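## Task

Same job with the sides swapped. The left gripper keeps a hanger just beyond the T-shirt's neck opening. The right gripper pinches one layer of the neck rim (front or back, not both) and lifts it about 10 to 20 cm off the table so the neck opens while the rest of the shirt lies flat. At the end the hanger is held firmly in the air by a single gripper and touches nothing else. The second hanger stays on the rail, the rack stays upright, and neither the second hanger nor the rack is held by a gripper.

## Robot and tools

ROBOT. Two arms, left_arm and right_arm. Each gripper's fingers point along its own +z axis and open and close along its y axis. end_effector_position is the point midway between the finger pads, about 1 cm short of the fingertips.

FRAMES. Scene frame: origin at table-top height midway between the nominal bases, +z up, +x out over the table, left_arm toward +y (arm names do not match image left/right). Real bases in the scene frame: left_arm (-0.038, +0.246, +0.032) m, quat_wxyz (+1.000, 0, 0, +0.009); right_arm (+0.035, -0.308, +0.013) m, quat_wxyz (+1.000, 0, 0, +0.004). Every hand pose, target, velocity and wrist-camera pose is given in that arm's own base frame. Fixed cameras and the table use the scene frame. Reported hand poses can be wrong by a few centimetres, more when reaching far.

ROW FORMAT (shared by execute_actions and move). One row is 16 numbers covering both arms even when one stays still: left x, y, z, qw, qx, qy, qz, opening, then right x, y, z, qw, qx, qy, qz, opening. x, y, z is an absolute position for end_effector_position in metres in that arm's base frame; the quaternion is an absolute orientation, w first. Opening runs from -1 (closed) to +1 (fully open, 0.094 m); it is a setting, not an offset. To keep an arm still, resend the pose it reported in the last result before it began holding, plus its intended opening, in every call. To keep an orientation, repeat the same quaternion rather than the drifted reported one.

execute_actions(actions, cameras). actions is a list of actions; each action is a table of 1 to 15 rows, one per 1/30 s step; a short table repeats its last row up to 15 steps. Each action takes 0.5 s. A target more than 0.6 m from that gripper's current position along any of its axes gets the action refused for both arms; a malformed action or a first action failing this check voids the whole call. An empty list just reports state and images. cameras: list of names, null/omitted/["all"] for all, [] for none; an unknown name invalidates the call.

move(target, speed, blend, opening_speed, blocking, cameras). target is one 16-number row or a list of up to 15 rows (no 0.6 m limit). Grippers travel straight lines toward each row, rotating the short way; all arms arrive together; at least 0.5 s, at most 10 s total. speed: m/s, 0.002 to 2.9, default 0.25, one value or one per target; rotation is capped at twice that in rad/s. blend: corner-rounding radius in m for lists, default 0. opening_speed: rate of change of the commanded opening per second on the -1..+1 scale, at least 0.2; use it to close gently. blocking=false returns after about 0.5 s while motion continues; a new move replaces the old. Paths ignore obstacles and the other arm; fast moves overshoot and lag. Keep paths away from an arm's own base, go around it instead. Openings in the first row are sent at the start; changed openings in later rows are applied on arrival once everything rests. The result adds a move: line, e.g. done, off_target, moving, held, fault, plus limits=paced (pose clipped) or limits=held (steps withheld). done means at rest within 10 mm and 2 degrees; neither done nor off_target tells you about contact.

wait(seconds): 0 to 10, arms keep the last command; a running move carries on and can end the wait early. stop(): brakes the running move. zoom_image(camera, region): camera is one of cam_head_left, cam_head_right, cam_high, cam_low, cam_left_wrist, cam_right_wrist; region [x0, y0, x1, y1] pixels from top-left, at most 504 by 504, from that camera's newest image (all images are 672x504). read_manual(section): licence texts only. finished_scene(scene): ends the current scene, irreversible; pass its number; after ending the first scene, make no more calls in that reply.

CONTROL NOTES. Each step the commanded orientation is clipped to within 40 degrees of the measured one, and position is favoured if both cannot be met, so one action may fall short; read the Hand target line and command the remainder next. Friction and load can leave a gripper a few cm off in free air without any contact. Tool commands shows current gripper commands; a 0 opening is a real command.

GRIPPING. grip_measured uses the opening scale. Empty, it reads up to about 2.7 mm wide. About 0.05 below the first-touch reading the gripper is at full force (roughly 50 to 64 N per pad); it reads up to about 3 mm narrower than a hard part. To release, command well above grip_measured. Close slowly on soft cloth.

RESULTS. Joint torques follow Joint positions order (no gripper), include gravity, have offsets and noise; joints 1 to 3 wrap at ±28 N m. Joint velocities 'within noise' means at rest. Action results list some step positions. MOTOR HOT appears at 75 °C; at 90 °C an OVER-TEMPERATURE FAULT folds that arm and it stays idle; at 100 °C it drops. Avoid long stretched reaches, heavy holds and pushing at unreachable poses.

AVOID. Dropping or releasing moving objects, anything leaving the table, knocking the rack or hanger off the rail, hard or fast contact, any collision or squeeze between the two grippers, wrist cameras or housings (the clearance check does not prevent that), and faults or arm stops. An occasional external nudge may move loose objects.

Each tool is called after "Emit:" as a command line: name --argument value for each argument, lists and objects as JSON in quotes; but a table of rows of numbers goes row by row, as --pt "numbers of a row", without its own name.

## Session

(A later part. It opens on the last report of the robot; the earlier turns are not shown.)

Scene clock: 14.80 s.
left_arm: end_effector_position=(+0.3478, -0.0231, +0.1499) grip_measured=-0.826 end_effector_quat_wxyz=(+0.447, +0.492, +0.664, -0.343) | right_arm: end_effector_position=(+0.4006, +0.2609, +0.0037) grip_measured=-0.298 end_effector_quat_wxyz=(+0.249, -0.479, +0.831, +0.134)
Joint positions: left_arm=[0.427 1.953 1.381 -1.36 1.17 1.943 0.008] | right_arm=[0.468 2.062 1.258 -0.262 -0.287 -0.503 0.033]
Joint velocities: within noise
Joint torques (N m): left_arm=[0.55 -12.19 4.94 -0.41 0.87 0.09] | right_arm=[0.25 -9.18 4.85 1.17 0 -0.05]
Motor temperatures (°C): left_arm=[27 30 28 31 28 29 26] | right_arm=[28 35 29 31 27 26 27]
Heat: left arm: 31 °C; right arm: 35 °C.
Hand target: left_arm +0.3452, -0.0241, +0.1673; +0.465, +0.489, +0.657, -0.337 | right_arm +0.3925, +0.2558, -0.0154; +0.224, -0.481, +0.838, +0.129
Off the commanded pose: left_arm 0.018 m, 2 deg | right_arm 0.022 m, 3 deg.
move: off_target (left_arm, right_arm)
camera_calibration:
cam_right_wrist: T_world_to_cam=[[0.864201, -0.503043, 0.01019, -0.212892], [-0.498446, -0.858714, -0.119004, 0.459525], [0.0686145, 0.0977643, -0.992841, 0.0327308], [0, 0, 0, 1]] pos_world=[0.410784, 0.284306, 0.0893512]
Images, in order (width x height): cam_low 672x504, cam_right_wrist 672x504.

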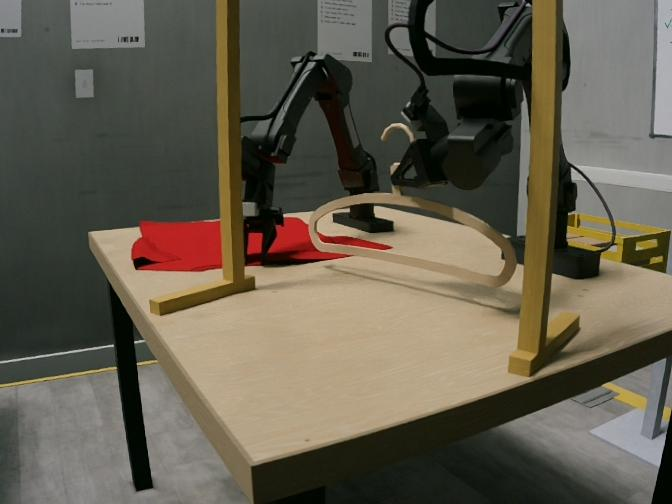

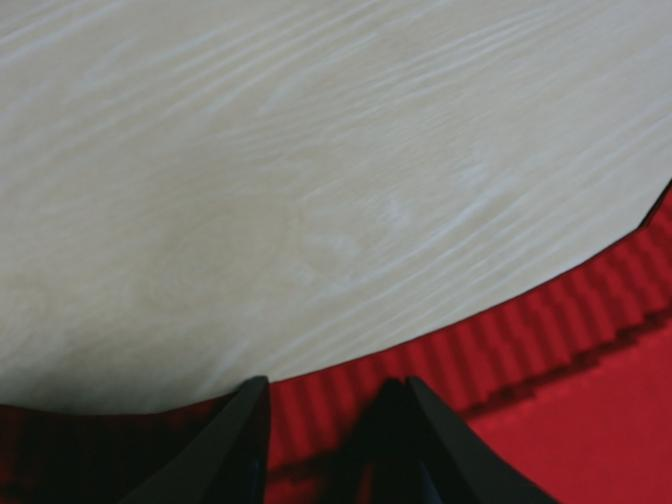

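Emit:
move --pt "0.345 -0.024 0.168 0.465 0.489 0.657 -0.337 -1 0.393 0.256 -0.014 0.224 -0.48 0.837 0.129 -1" --pt "0.345 -0.024 0.168 0.465 0.489 0.657 -0.337 -1 0.390 0.254 0.05 0.224 -0.48 0.837 0.129 -1" --speed 0.1 --opening_speed 0.8

Emit:
zoom_image --camera "cam_low" --region '[200, 180, 330, 280]'

Emit:
zoom_image --camera "cam_high" --region '[340, 200, 500, 300]'

Scene clock: 17.57 s.
left_arm: end_effector_position=(+0.3478, -0.0231, +0.1499) grip_measured=-0.826 end_effector_quat_wxyz=(+0.447, +0.492, +0.664, -0.343) | right_arm: end_effector_position=(+0.3820, +0.2498, +0.0253) grip_measured=-0.974 end_effector_quat_wxyz=(+0.199, -0.477, +0.846, +0.133)
Joint positions: left_arm=[0.427 1.953 1.381 -1.36 1.17 1.943 0.008] | right_arm=[0.468 2.005 1.322 -0.488 -0.278 -0.503 0.001]
Joint velocities: within noise
Joint torques (N m): left_arm=[0.66 -12.18 4.97 -0.38 0.85 0.07] | right_arm=[0.2 -15.31 7.54 1.01 -0.09 -0.05]
Motor temperatures (°C): left_arm=[27 30 28 31 28 29 26] | right_arm=[28 35 29 31 27 26 27]
Heat: left arm: 31 °C; right arm: 35 °C.
Hand target: left_arm +0.3452, -0.0241, +0.1673; +0.465, +0.489, +0.657, -0.337 | right_arm +0.3896, +0.2540, +0.0497; +0.224, -0.480, +0.838, +0.129
Off the commanded pose: left_arm 0.018 m, 2 deg | right_arm 0.026 m, 3 deg.
move: off_target (left_arm, right_arm)
camera_calibration:
cam_left_wrist: T_world_to_cam=[[-0.95862, -0.284677, 0.00273516, 0.326981], [-0.206774, 0.689622, -0.694022, 0.229272], [0.195686, -0.665869, -0.719949, 0.111235], [0, 0, 0, 1]] pos_world=[0.339091, 0.00904053, 0.238309]
cam_right_wrist: T_world_to_cam=[[0.860964, -0.507047, -0.0405479, -0.199114], [-0.508217, -0.860816, -0.0266825, 0.445302], [-0.021375, 0.0435798, -0.998821, 0.104612], [0, 0, 0, 1]] pos_world=[0.399976, 0.277804, 0.108296]

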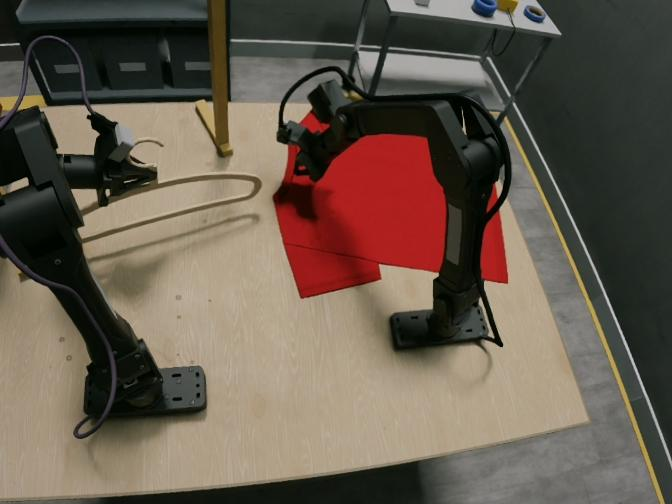

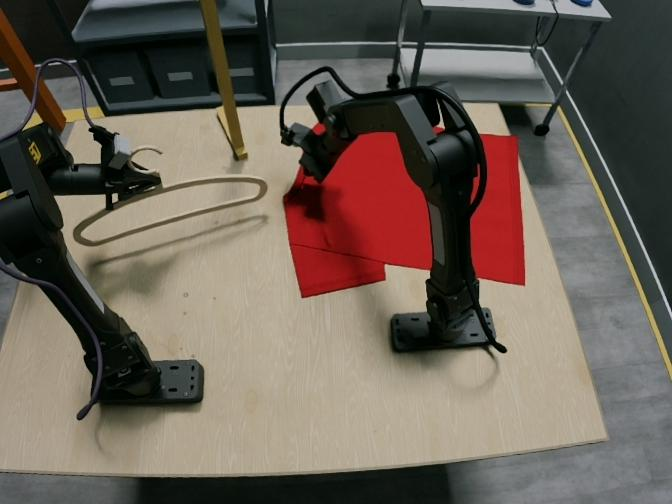

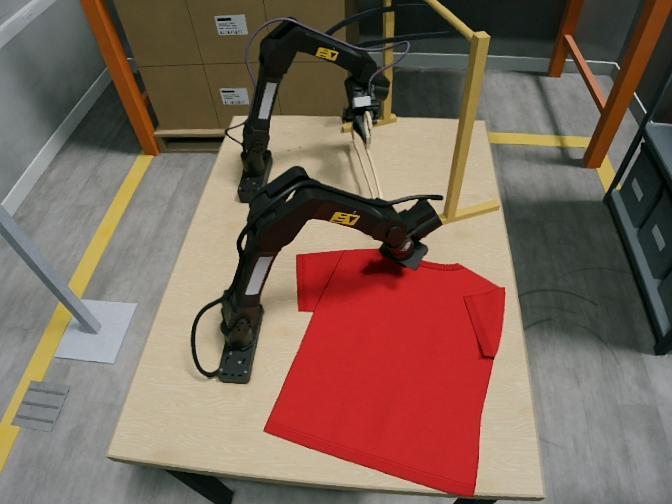

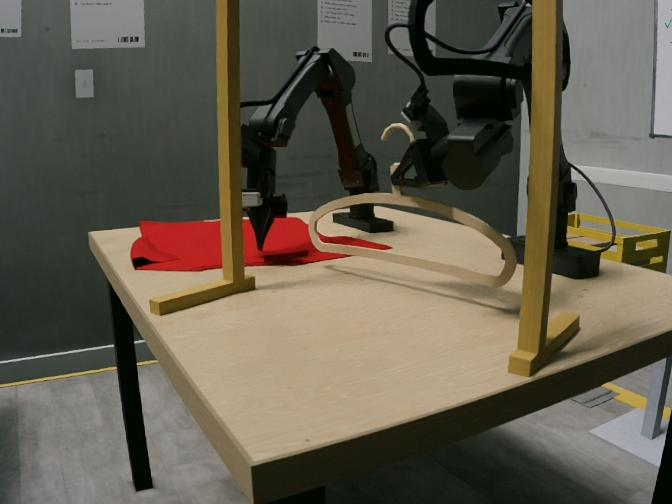

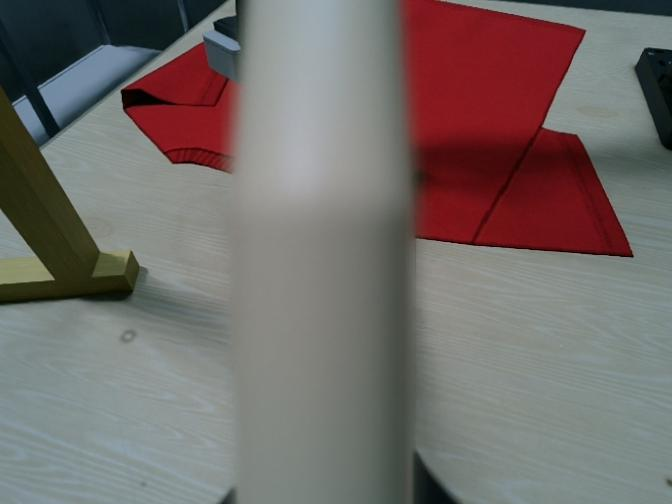

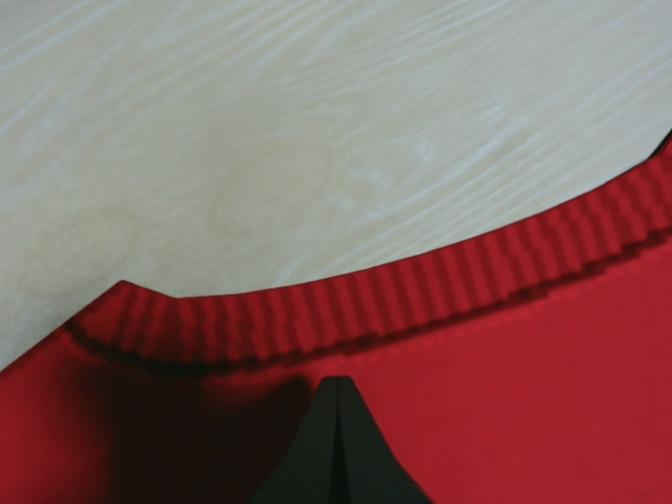

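Scaled by 3.877 from the camera's 672x504 image, which has a finer 960x720 frame.

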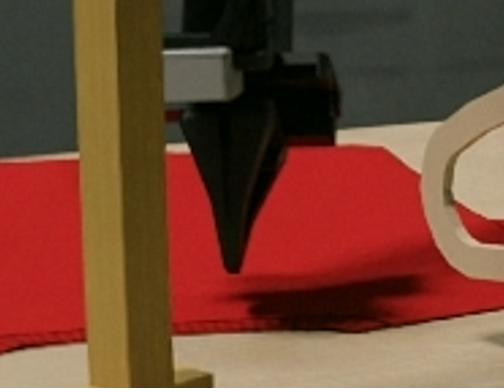

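Scaled by 3.150 from the camera's 672x504 image, which has a finer 960x720 frame.

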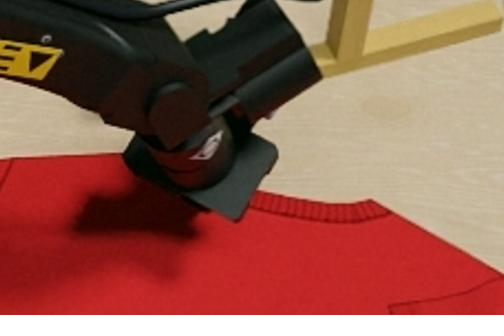

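Emit:
move --pt "0.345 -0.024 0.168 0.465 0.489 0.657 -0.337 -1 0.378 0.256 0.03 0.224 -0.48 0.837 0.129 -0.1" --pt "0.345 -0.024 0.168 0.465 0.489 0.657 -0.337 -1 0.374 0.249 -0.034 0.224 -0.48 0.837 0.129 -0.1" --speed 0.1 --cameras '["cam_right_wrist","cam_low"]'

Emit:
zoom_image --camera "cam_low" --region '[200, 180, 330, 280]'

Scene clock: 20.20 s.
left_arm: end_effector_position=(+0.3478, -0.0231, +0.1499) grip_measured=-0.826 end_effector_quat_wxyz=(+0.447, +0.492, +0.664, -0.343) | right_arm: end_effector_position=(+0.3889, +0.2621, +0.0032) grip_measured=-0.102 end_effector_quat_wxyz=(+0.271, -0.482, +0.822, +0.135)
Joint positions: left_arm=[0.427 1.953 1.381 -1.36 1.17 1.943 0.008] | right_arm=[0.482 2.014 1.152 -0.155 -0.286 -0.496 0.042]
Joint velocities: within noise
Joint torques (N m): left_arm=[0.62 -12.21 4.97 -0.41 0.88 0.11] | right_arm=[-0.32 -6.78 3.32 1.16 0.02 -0.06]
Motor temperatures (°C): left_arm=[27 31 28 31 28 29 26] | right_arm=[28 35 29 31 27 26 27]
Heat: left arm: 31 °C; right arm: 35 °C.
Hand target: left_arm +0.3453, -0.0241, +0.1673; +0.465, +0.489, +0.657, -0.337 | right_arm +0.3723, +0.2484, -0.0318; +0.224, -0.481, +0.838, +0.129
Off the commanded pose: left_arm 0.018 m, 2 deg | right_arm 0.042 m, 6 deg.
move: off_target (left_arm, right_arm)
camera_calibration:
cam_right_wrist: T_world_to_cam=[[0.867202, -0.496817, 0.0336743, -0.205003], [-0.486098, -0.859281, -0.1592, 0.450203], [0.108029, 0.121689, -0.986672, 0.0112247], [0, 0, 0, 1]] pos_world=[0.395409, 0.283636, 0.0896506]
Images, in order (width x height): cam_low 672x504, cam_right_wrist 672x504.

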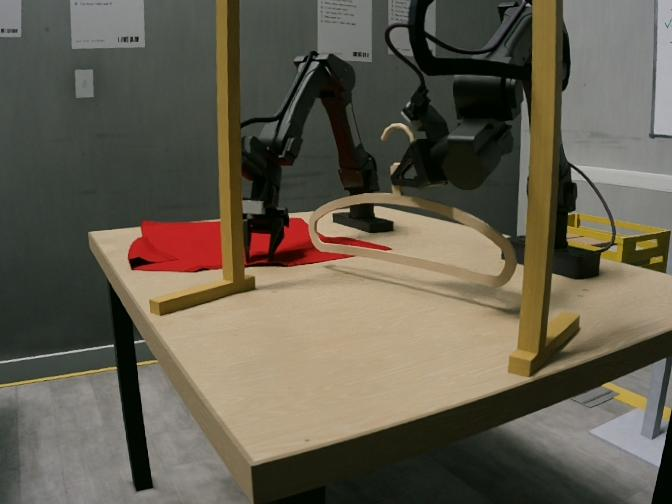

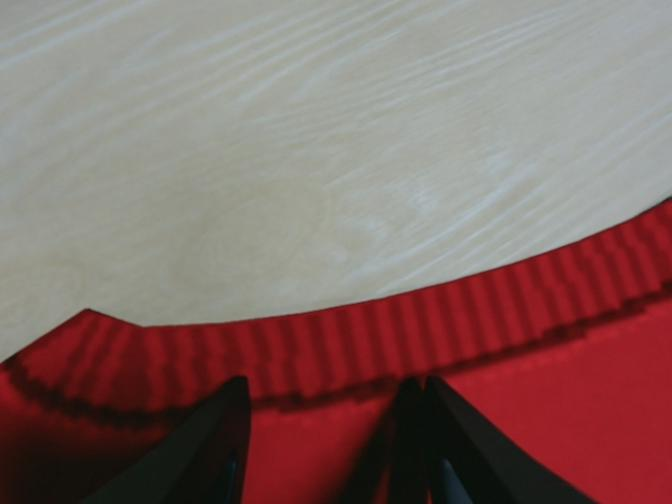

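Scaled by 3.877 from the camera's 672x504 image, which has a finer 960x720 frame.

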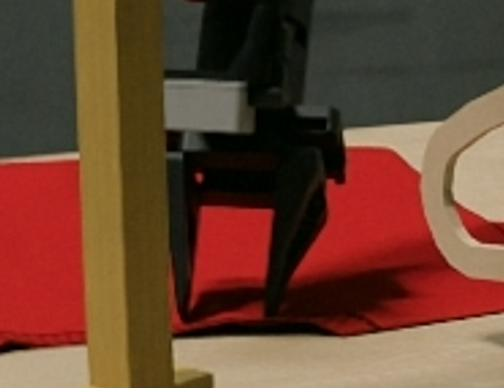

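Emit:
move --pt "0.345 -0.024 0.168 0.465 0.489 0.657 -0.337 -1 0.384 0.270 0.01 0.224 -0.48 0.837 0.129 -0.1" --pt "0.345 -0.024 0.168 0.465 0.489 0.657 -0.337 -1 0.378 0.263 -0.034 0.224 -0.48 0.837 0.129 -0.1" --speed 0.1 --cameras '["cam_right_wrist"]'

Scene clock: 21.93 s.
left_arm: end_effector_position=(+0.3478, -0.0232, +0.1500) grip_measured=-0.826 end_effector_quat_wxyz=(+0.447, +0.492, +0.664, -0.343) | right_arm: end_effector_position=(+0.3931, +0.2748, +0.0037) grip_measured=-0.102 end_effector_quat_wxyz=(+0.271, -0.482, +0.822, +0.134)
Joint positions: left_arm=[0.427 1.953 1.381 -1.36 1.17 1.943 0.008] | right_arm=[0.507 2.043 1.199 -0.168 -0.272 -0.475 0.042]
Joint velocities: within noise
Joint torques (N m): left_arm=[0.55 -12.23 4.96 -0.4 0.89 0.08] | right_arm=[-0.06 -7.08 3.44 1.23 0.02 0]
Motor temperatures (°C): left_arm=[27 31 28 31 28 29 26] | right_arm=[28 35 29 31 27 26 27]
Heat: left arm: 31 °C; right arm: 35 °C.
Hand target: left_arm +0.3452, -0.0241, +0.1673; +0.465, +0.489, +0.657, -0.337 | right_arm +0.3765, +0.2622, -0.0318; +0.224, -0.481, +0.838, +0.129
Off the commanded pose: left_arm 0.018 m, 2 deg | right_arm 0.042 m, 6 deg.
move: off_target (left_arm, right_arm)
camera_calibration:
cam_right_wrist: T_world_to_cam=[[0.867342, -0.4965, 0.0347157, -0.202553], [-0.485712, -0.859592, -0.158701, 0.463213], [0.108637, 0.120787, -0.986716, 0.0097348], [0, 0, 0, 1]] pos_world=[0.399613, 0.296431, 0.0901497]
Images, in order (width x height): cam_right_wrist 672x504.

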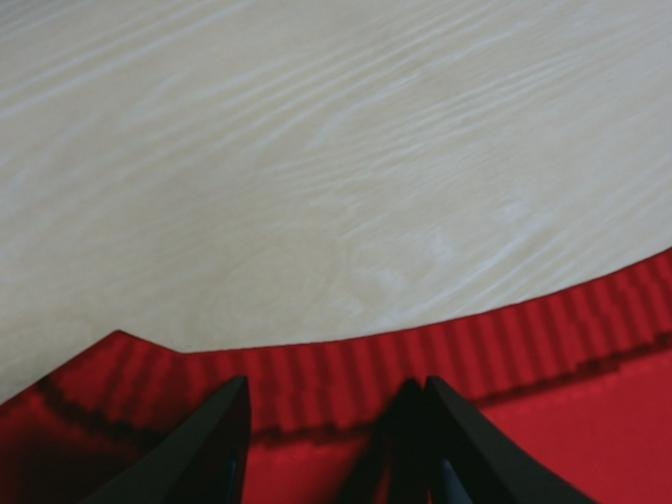

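Perfect placement. Close under pressure, then lift.

Emit:
move --pt "0.345 -0.024 0.168 0.465 0.489 0.657 -0.337 -1 0.377 0.262 -0.036 0.224 -0.48 0.837 0.129 -1" --pt "0.345 -0.024 0.168 0.465 0.489 0.657 -0.337 -1 0.385 0.258 0.03 0.224 -0.48 0.837 0.129 -1" --speed 0.1 --opening_speed 1

Emit:
zoom_image --camera "cam_low" --region '[200, 180, 330, 280]'

Scene clock: 24.60 s.
left_arm: end_effector_position=(+0.3478, -0.0232, +0.1500) grip_measured=-0.826 end_effector_quat_wxyz=(+0.447, +0.492, +0.664, -0.343) | right_arm: end_effector_position=(+0.3756, +0.2576, +0.0049) grip_measured=-0.974 end_effector_quat_wxyz=(+0.202, -0.481, +0.843, +0.134)
Joint positions: left_arm=[0.427 1.953 1.381 -1.36 1.17 1.943 0.008] | right_arm=[0.492 2.031 1.265 -0.394 -0.273 -0.488 0.001]
Joint velocities: within noise
Joint torques (N m): left_arm=[0.51 -12.25 5.01 -0.38 0.88 0.09] | right_arm=[-0.44 -15.72 7.41 0.88 -0.07 -0.07]
Motor temperatures (°C): left_arm=[27 31 28 31 28 29 26] | right_arm=[28 35 29 31 26 26 27]
Heat: left arm: 31 °C; right arm: 35 °C.
Hand target: left_arm +0.3452, -0.0241, +0.1673; +0.465, +0.489, +0.657, -0.337 | right_arm +0.3847, +0.2580, +0.0295; +0.224, -0.481, +0.838, +0.129
Off the commanded pose: left_arm 0.018 m, 2 deg | right_arm 0.027 m, 3 deg.
move: off_target (left_arm, right_arm)
camera_calibration:
cam_left_wrist: T_world_to_cam=[[-0.958596, -0.284754, 0.00311133, 0.326883], [-0.207061, 0.689465, -0.694092, 0.229457], [0.1955, -0.665997, -0.71988, 0.111354], [0, 0, 0, 1]] pos_world=[0.33909, 0.00904014, 0.238409]
cam_right_wrist: T_world_to_cam=[[0.865327, -0.49979, -0.0376694, -0.193942], [-0.500957, -0.864824, -0.03349, 0.446564], [-0.0158394, 0.0478505, -0.998729, 0.0804442], [0, 0, 0, 1]] pos_world=[0.392807, 0.28542, 0.0879917]

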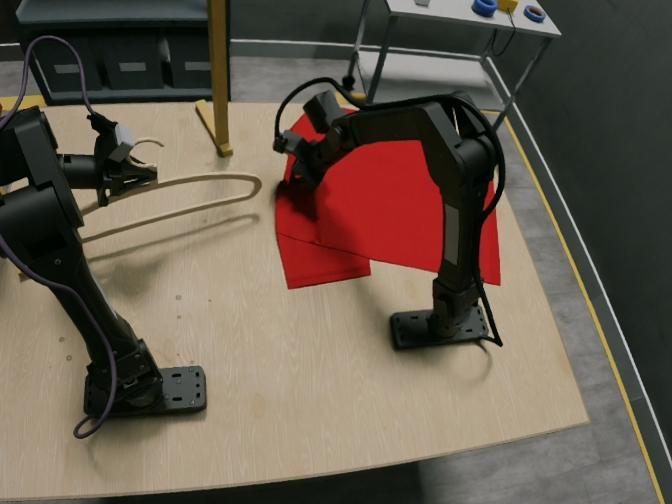

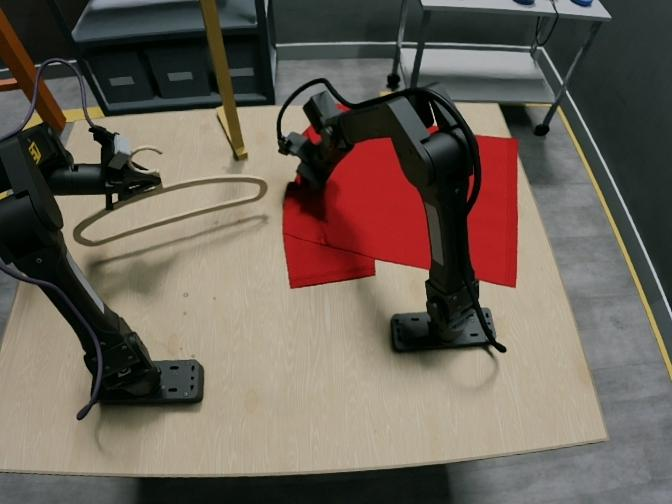

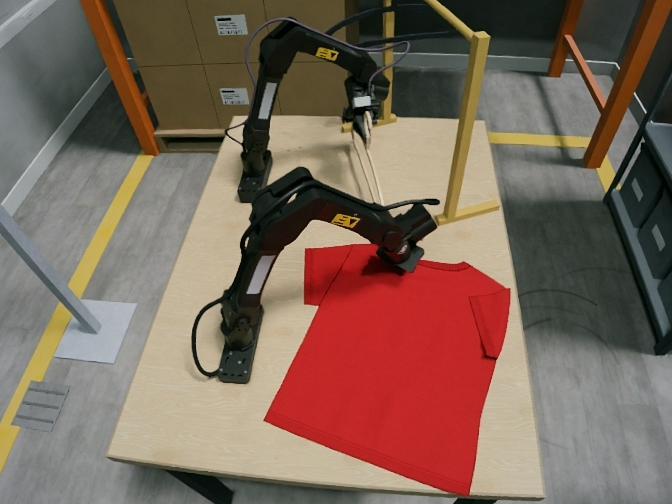

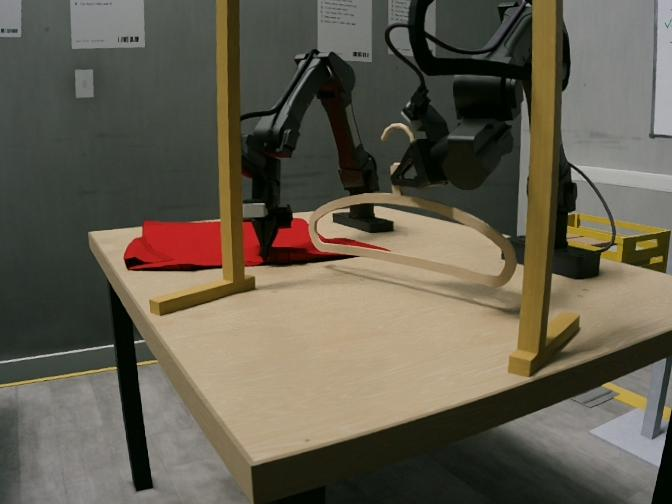

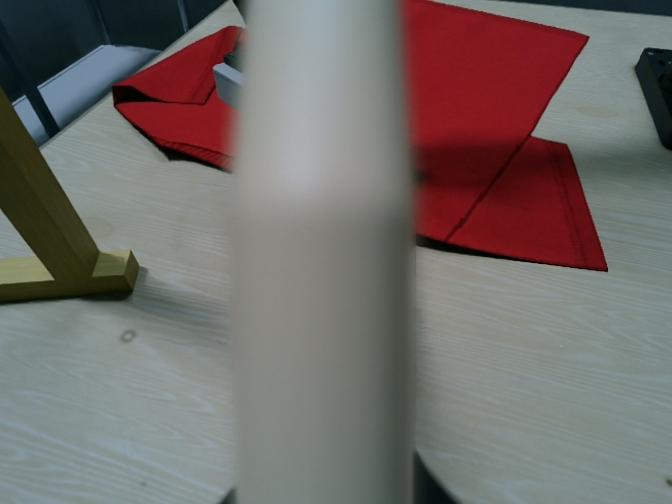

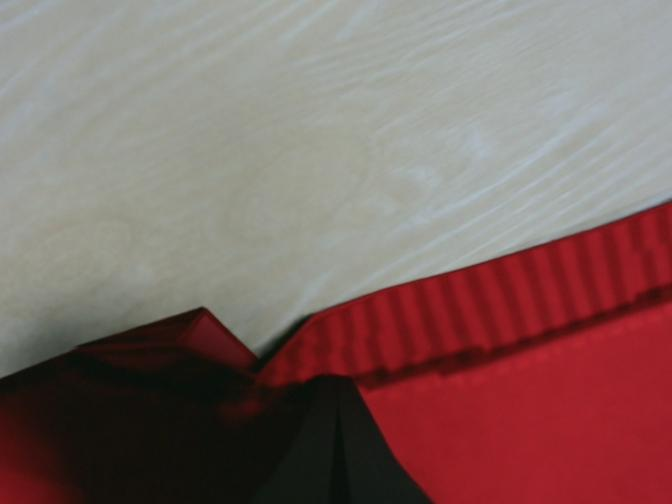

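Scaled by 3.877 from the camera's 672x504 image, which has a finer 960x720 frame.

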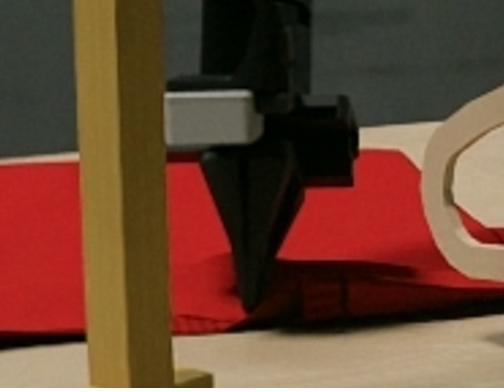

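Emit:
move --pt "0.345 -0.024 0.168 0.465 0.489 0.657 -0.337 -1 0.382 0.246 0.085 0.224 -0.48 0.837 0.129 -1" --speed 0.1

Emit:
zoom_image --camera "cam_low" --region '[120, 180, 380, 290]'

Emit:
zoom_image --camera "cam_high" --region '[280, 200, 520, 350]'

Scene clock: 26.10 s.
left_arm: end_effector_position=(+0.3478, -0.0232, +0.1500) grip_measured=-0.826 end_effector_quat_wxyz=(+0.447, +0.492, +0.664, -0.343) | right_arm: end_effector_position=(+0.3744, +0.2444, +0.0602) grip_measured=-0.974 end_effector_quat_wxyz=(+0.198, -0.480, +0.845, +0.129)
Joint positions: left_arm=[0.427 1.953 1.381 -1.36 1.17 1.943 0.008] | right_arm=[0.467 1.924 1.356 -0.606 -0.273 -0.511 0.001]
Joint velocities: within noise
Joint torques (N m): left_arm=[0.54 -12.15 5 -0.41 0.89 0.09] | right_arm=[-0.44 -14.63 7.84 0.96 -0.17 -0.07]
Motor temperatures (°C): left_arm=[27 31 28 31 28 29 26] | right_arm=[28 36 29 31 26 26 27]
Heat: left arm: 31 °C; right arm: 36 °C.
Hand target: left_arm +0.3452, -0.0241, +0.1673; +0.465, +0.489, +0.657, -0.337 | right_arm +0.3816, +0.2458, +0.0846; +0.224, -0.481, +0.838, +0.129
Off the commanded pose: left_arm 0.018 m, 2 deg | right_arm 0.026 m, 3 deg.
move: off_target (left_arm, right_arm)
camera_calibration:
cam_left_wrist: T_world_to_cam=[[-0.958596, -0.284754, 0.00311133, 0.326883], [-0.207061, 0.689465, -0.694092, 0.229457], [0.1955, -0.665997, -0.71988, 0.111354], [0, 0, 0, 1]] pos_world=[0.33909, 0.00904014, 0.238409]
cam_right_wrist: T_world_to_cam=[[0.863063, -0.503954, -0.033965, -0.19585], [-0.504774, -0.862963, -0.0223281, 0.436702], [-0.0180582, 0.0364152, -0.999174, 0.140008], [0, 0, 0, 1]] pos_world=[0.391995, 0.27306, 0.142991]

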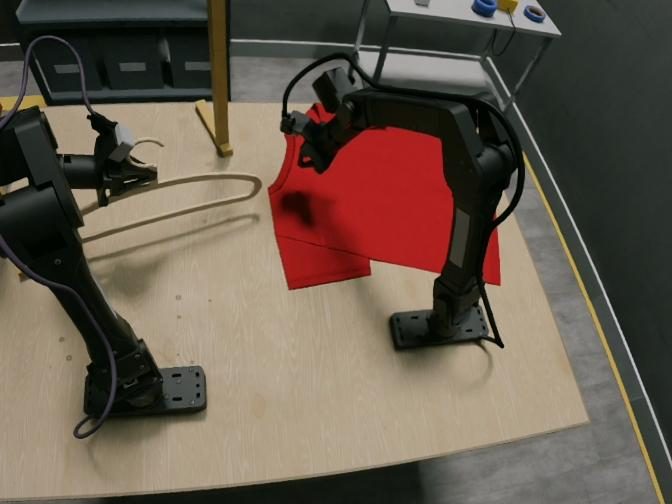

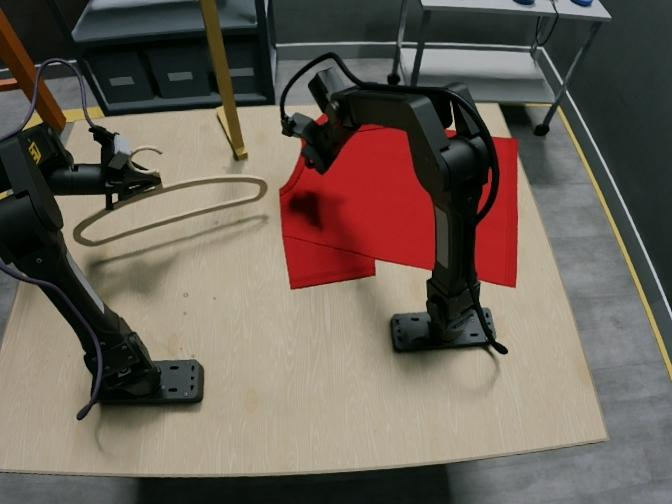

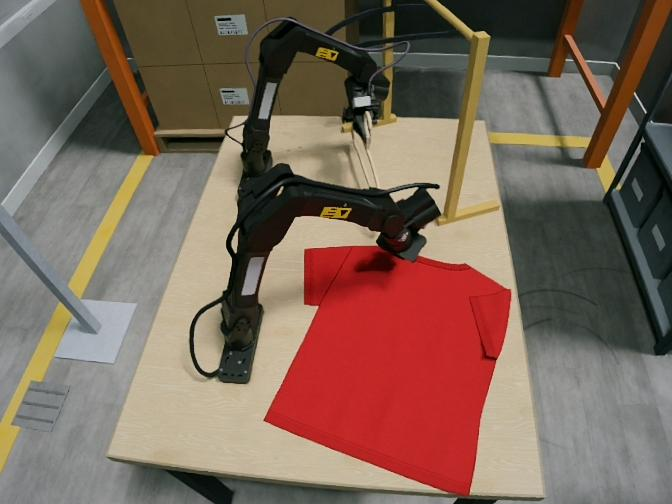

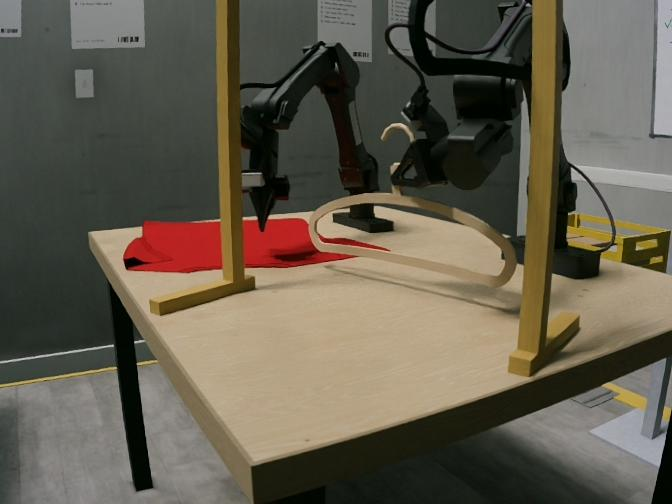

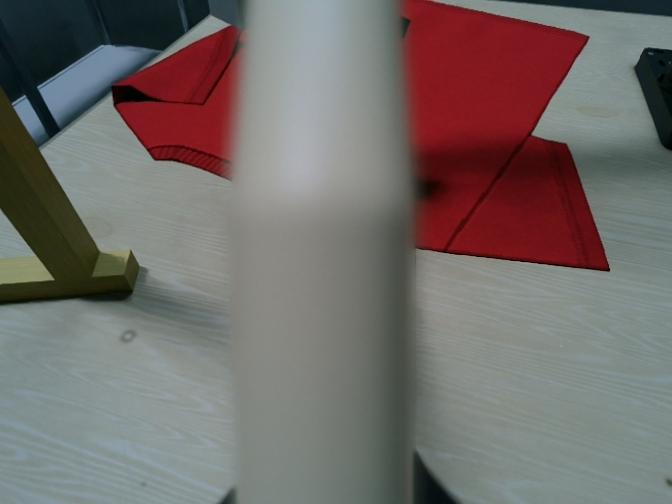

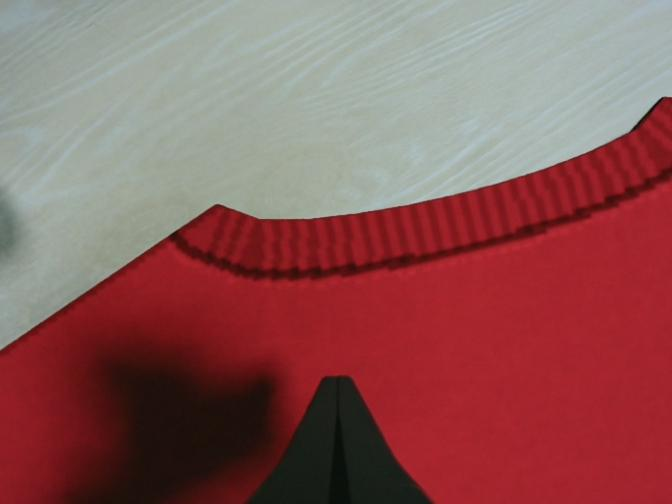

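Scaled by 1.938 from the camera's 672x504 image, which has a finer 960x720 frame.

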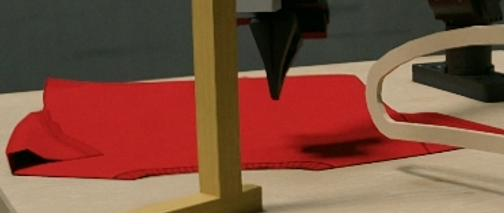

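Scaled by 2.100 from the camera's 672x504 image, which has a finer 960x720 frame.

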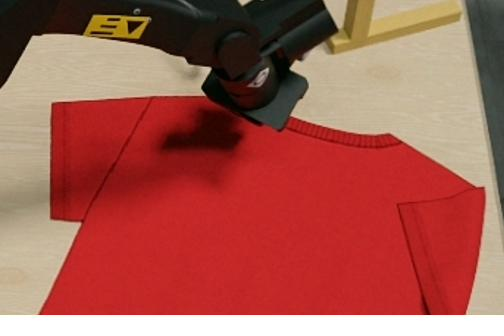

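Emit:
zoom_image --camera "cam_right_wrist" --region '[520, 70, 672, 240]'

Emit:
zoom_image --camera "cam_low" --region '[115, 210, 315, 290]'

Emit:
zoom_image --camera "cam_left_wrist" --region '[90, 10, 250, 200]'

Scaled by 2.965 from the camera's 672x504 image, which has a finer 960x720 frame.

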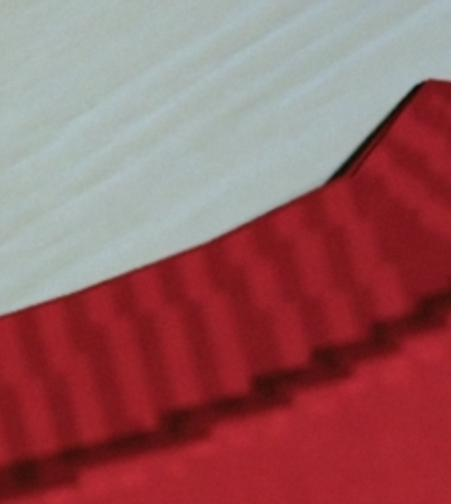

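Scaled by 2.520 from the camera's 672x504 image, which has a finer 960x720 frame.

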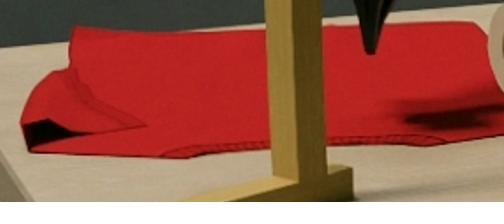

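Scaled by 2.653 from the camera's 672x504 image, which has a finer 960x720 frame.

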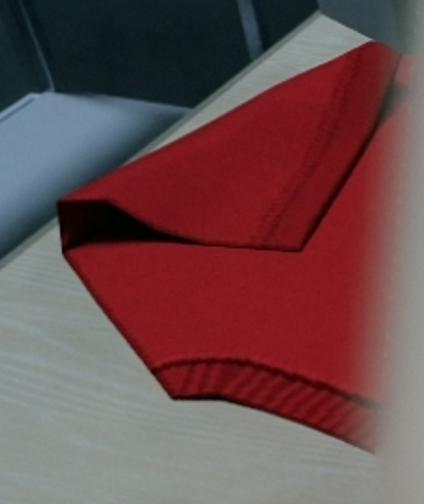

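Emit:
move --pt "0.345 -0.024 0.168 0.465 0.489 0.657 -0.337 -1 0.410 0.264 0.025 0.224 -0.48 0.837 0.129 0.1" --pt "0.345 -0.024 0.168 0.465 0.489 0.657 -0.337 -1 0.400 0.251 -0.045 0.224 -0.48 0.837 0.129 0.1" --speed 0.1 --cameras '["cam_right_wrist"]'

Scene clock: 28.77 s.
left_arm: end_effector_position=(+0.3478, -0.0232, +0.1500) grip_measured=-0.826 end_effector_quat_wxyz=(+0.447, +0.492, +0.664, -0.343) | right_arm: end_effector_position=(+0.4173, +0.2689, +0.0035) grip_measured=+0.098 end_effector_quat_wxyz=(+0.284, -0.481, +0.817, +0.142)
Joint positions: left_arm=[0.427 1.953 1.381 -1.36 1.17 1.943 0.008] | right_arm=[0.458 2.096 1.266 -0.166 -0.313 -0.512 0.052]
Joint velocities: within noise
Joint torques (N m): left_arm=[0.49 -12.19 4.96 -0.38 0.87 0.07] | right_arm=[-0.43 -6.76 3.11 1.1 0.16 -0.15]
Motor temperatures (°C): left_arm=[27 31 28 31 29 29 26] | right_arm=[28 36 29 31 26 26 27]
Heat: left arm: 31 °C; right arm: 36 °C.
Hand target: left_arm +0.3452, -0.0241, +0.1673; +0.465, +0.489, +0.657, -0.337 | right_arm +0.3973, +0.2502, -0.0416; +0.224, -0.481, +0.837, +0.130
Off the commanded pose: left_arm 0.018 m, 2 deg | right_arm 0.055 m, 7 deg.
move: off_target (left_arm, right_arm)
camera_calibration:
cam_right_wrist: T_world_to_cam=[[0.868566, -0.49432, 0.0352318, -0.227569], [-0.48002, -0.856848, -0.188129, 0.466804], [0.123184, 0.14649, -0.981512, -0.0053696], [0, 0, 0, 1]] pos_world=[0.422396, 0.288275, 0.0905666]
Images, in order (width x height): cam_right_wrist 672x504.

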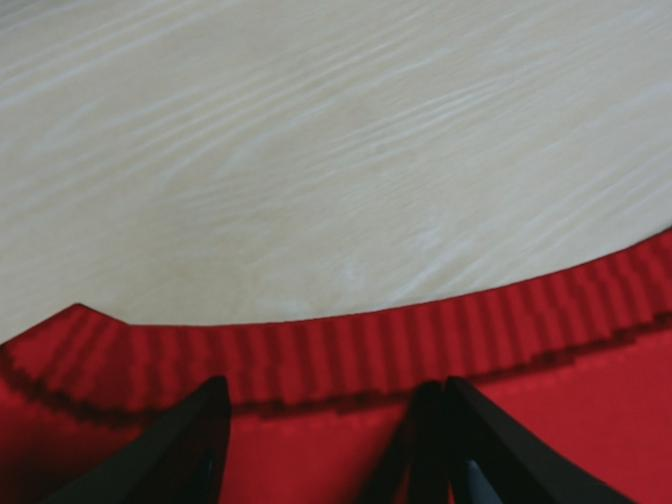

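Emit:
move --pt "0.345 -0.024 0.168 0.465 0.489 0.657 -0.337 -1 0.410 0.274 0.012 0.224 -0.48 0.837 0.129 0.1" --pt "0.345 -0.024 0.168 0.465 0.489 0.657 -0.337 -1 0.402 0.262 -0.045 0.224 -0.48 0.837 0.129 0.1" --speed 0.1 --cameras '["cam_right_wrist"]'

Emit:
move --target '[0.345,-0.024,0.168,0.465,0.489,0.657,-0.337,-1,0.402,0.262,-0.045,0.224,-0.48,0.837,0.129,-1]' --opening_speed 1 --cameras '["cam_right_wrist"]'

Emit:
zoom_image --camera "cam_right_wrist" --region '[150, 200, 500, 504]'

Scene clock: 30.93 s.
left_arm: end_effector_position=(+0.3478, -0.0232, +0.1500) grip_measured=-0.826 end_effector_quat_wxyz=(+0.447, +0.492, +0.664, -0.343) | right_arm: end_effector_position=(+0.4190, +0.2798, +0.0039) grip_measured=+0.098 end_effector_quat_wxyz=(+0.284, -0.482, +0.817, +0.141)
Joint positions: left_arm=[0.427 1.953 1.381 -1.36 1.17 1.943 0.008] | right_arm=[0.481 2.115 1.298 -0.173 -0.3 -0.496 0.052]
Joint velocities: within noise
Joint torques (N m): left_arm=[0.65 -12.16 4.98 -0.41 0.85 0.09] | right_arm=[-0.43 -6.95 3.21 1.13 0.14 -0.1]
Motor temperatures (°C): left_arm=[27 31 28 31 29 29 26] | right_arm=[28 35 29 31 26 26 27]
Heat: left arm: 31 °C; right arm: 35 °C.
Hand target: left_arm +0.3453, -0.0241, +0.1673; +0.465, +0.489, +0.657, -0.337 | right_arm +0.3994, +0.2611, -0.0416; +0.224, -0.481, +0.838, +0.129
Off the commanded pose: left_arm 0.018 m, 2 deg | right_arm 0.055 m, 7 deg.
move: off_target (left_arm, right_arm)
camera_calibration:
cam_right_wrist: T_world_to_cam=[[0.869653, -0.492212, 0.0378289, -0.224741], [-0.477601, -0.85827, -0.187802, 0.476477], [0.124906, 0.145255, -0.981478, -0.00715271], [0, 0, 0, 1]] pos_world=[0.423906, 0.299365, 0.0909648]
Images, in order (width x height): cam_right_wrist 672x504.

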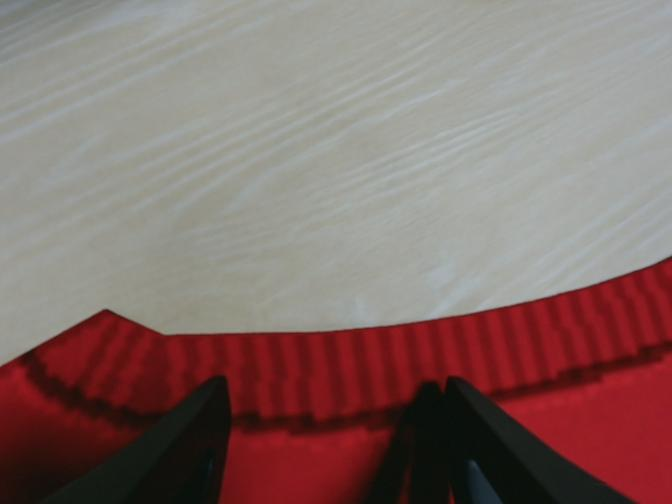

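Scene clock: 32.23 s.
left_arm: end_effector_position=(+0.3478, -0.0232, +0.1500) grip_measured=-0.826 end_effector_quat_wxyz=(+0.447, +0.492, +0.664, -0.343) | right_arm: end_effector_position=(+0.4194, +0.2819, +0.0031) grip_measured=-0.973 end_effector_quat_wxyz=(+0.288, -0.485, +0.813, +0.145)
Joint positions: left_arm=[0.427 1.953 1.381 -1.36 1.17 1.943 0.008] | right_arm=[0.481 2.12 1.295 -0.158 -0.31 -0.499 0.001]
Joint velocities: within noise
Joint torques (N m): left_arm=[0.57 -12.19 4.94 -0.39 0.89 0.06] | right_arm=[-0.43 -7.32 3.47 0.96 0.24 -0.07]
Motor temperatures (°C): left_arm=[27 31 28 31 29 29 26] | right_arm=[28 35 29 31 26 26 27]
Heat: left arm: 31 °C; right arm: 35 °C.
Hand target: left_arm +0.3453, -0.0241, +0.1673; +0.465, +0.489, +0.657, -0.337 | right_arm +0.3996, +0.2612, -0.0417; +0.224, -0.481, +0.837, +0.129
Off the commanded pose: left_arm 0.018 m, 2 deg | right_arm 0.055 m, 8 deg.
move: off_target (left_arm, right_arm)
camera_calibration:
cam_right_wrist: T_world_to_cam=[[0.873393, -0.485576, 0.0374231, -0.227402], [-0.469772, -0.860245, -0.198226, 0.475526], [0.128447, 0.155549, -0.979442, -0.0126598], [0, 0, 0, 1]] pos_world=[0.423626, 0.300617, 0.0903724]
Images, in order (width x height): cam_right_wrist 672x504.

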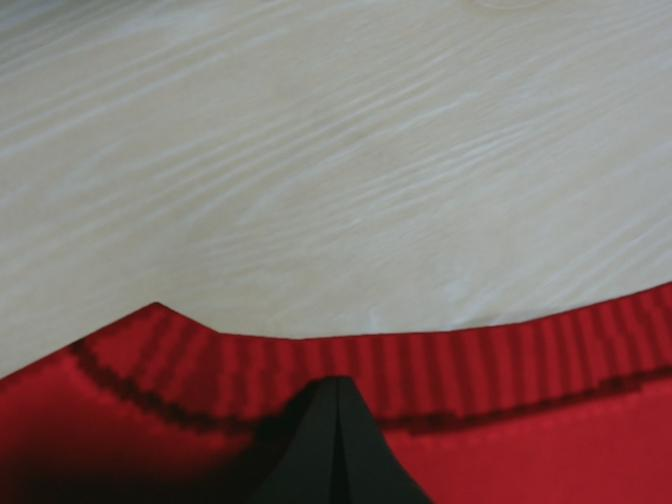

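Scaled by 1.440 from the camera's 672x504 image, which has a finer 960x720 frame.

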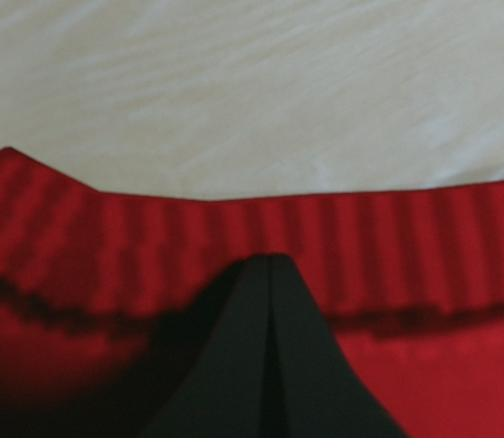

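Emit:
move --pt "0.345 -0.024 0.168 0.465 0.489 0.657 -0.337 -1 0.410 0.276 0.025 0.224 -0.48 0.837 0.129 0.5" --pt "0.345 -0.024 0.168 0.465 0.489 0.657 -0.337 -1 0.398 0.262 -0.060 0.224 -0.48 0.837 0.129 0.5" --speed 0.1 --cameras '["cam_right_wrist"]'

Emit:
move --target '[0.345,-0.024,0.168,0.465,0.489,0.657,-0.337,-1,0.398,0.262,-0.060,0.224,-0.48,0.837,0.129,-0.6]' --opening_speed 1 --cameras '["cam_right_wrist","cam_low"]'

Emit:
zoom_image --camera "cam_low" --region '[200, 180, 330, 280]'

Scene clock: 36.63 s.
left_arm: end_effector_position=(+0.3477, -0.0232, +0.1500) grip_measured=-0.826 end_effector_quat_wxyz=(+0.447, +0.492, +0.664, -0.343) | right_arm: end_effector_position=(+0.4202, +0.2865, +0.0035) grip_measured=+0.498 end_effector_quat_wxyz=(+0.304, -0.482, +0.807, +0.154)
Joint positions: left_arm=[0.427 1.953 1.381 -1.361 1.17 1.943 0.008] | right_arm=[0.482 2.12 1.268 -0.095 -0.327 -0.488 0.07]
Joint velocities: within noise
Joint torques (N m): left_arm=[0.61 -12.16 4.94 -0.4 0.88 0.05] | right_arm=[-0.21 -5.93 2.66 0.92 0.42 -0.16]
Motor temperatures (°C): left_arm=[27 32 28 31 29 29 26] | right_arm=[28 35 29 31 27 26 27]
Heat: left arm: 32 °C; right arm: 35 °C.
Hand target: left_arm +0.3452, -0.0241, +0.1674; +0.465, +0.489, +0.657, -0.337 | right_arm +0.3938, +0.2605, -0.0545; +0.224, -0.482, +0.837, +0.130
Off the commanded pose: left_arm 0.018 m, 2 deg | right_arm 0.072 m, 10 deg.
move: off_target (left_arm, right_arm)
camera_calibration:
cam_right_wrist: T_world_to_cam=[[0.874037, -0.484328, 0.0385379, -0.226458], [-0.462983, -0.854313, -0.236212, 0.475612], [0.147328, 0.188616, -0.970937, -0.0305567], [0, 0, 0, 1]] pos_world=[0.422634, 0.302405, 0.0914038]
Images, in order (width x height): cam_right_wrist 672x504.

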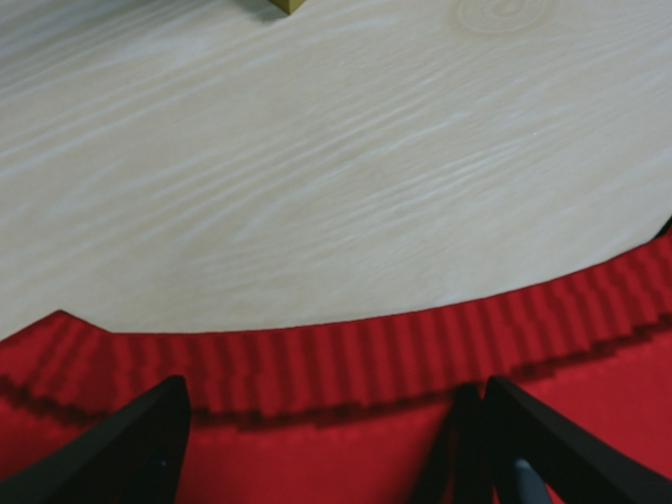

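Scene clock: 38.00 s.
left_arm: end_effector_position=(+0.3477, -0.0232, +0.1500) grip_measured=-0.826 end_effector_quat_wxyz=(+0.447, +0.492, +0.664, -0.343) | right_arm: end_effector_position=(+0.4220, +0.2881, +0.0025) grip_measured=-0.598 end_effector_quat_wxyz=(+0.311, -0.485, +0.803, +0.154)
Joint positions: left_arm=[0.427 1.953 1.381 -1.361 1.17 1.943 0.008] | right_arm=[0.482 2.125 1.263 -0.07 -0.33 -0.495 0.019]
Joint velocities: within noise
Joint torques (N m): left_arm=[0.53 -12.25 5.03 -0.4 0.89 0.07] | right_arm=[-0.18 -6.38 3.02 0.71 0.46 -0.1]
Motor temperatures (°C): left_arm=[27 32 28 31 29 29 26] | right_arm=[28 35 29 31 27 26 27]
Heat: left arm: 32 °C; right arm: 35 °C.
Hand target: left_arm +0.3452, -0.0241, +0.1674; +0.465, +0.489, +0.657, -0.337 | right_arm +0.3943, +0.2607, -0.0544; +0.225, -0.483, +0.836, +0.130
Off the commanded pose: left_arm 0.018 m, 2 deg | right_arm 0.072 m, 11 deg.
move: off_target (left_arm, right_arm)
camera_calibration:
cam_right_wrist: T_world_to_cam=[[0.876776, -0.478415, 0.0488116, -0.230187], [-0.453251, -0.856021, -0.248581, 0.47392], [0.160708, 0.195826, -0.967381, -0.0397284], [0, 0, 0, 1]] pos_world=[0.423011, 0.30334, 0.0906105]
Images, in order (width x height): cam_low 672x504, cam_right_wrist 672x504.

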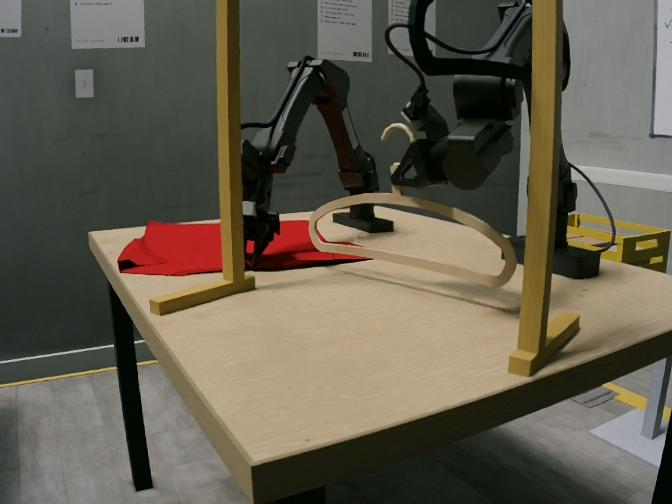

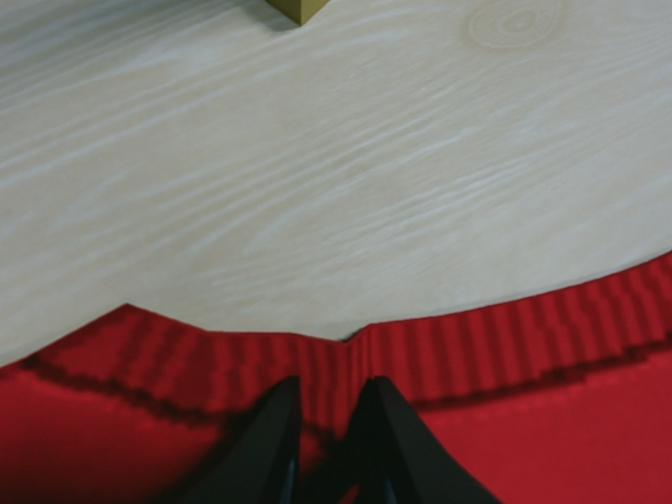

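Scaled by 3.877 from the camera's 672x504 image, which has a finer 960x720 frame.

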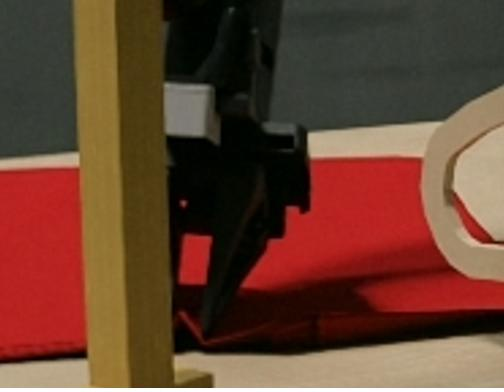

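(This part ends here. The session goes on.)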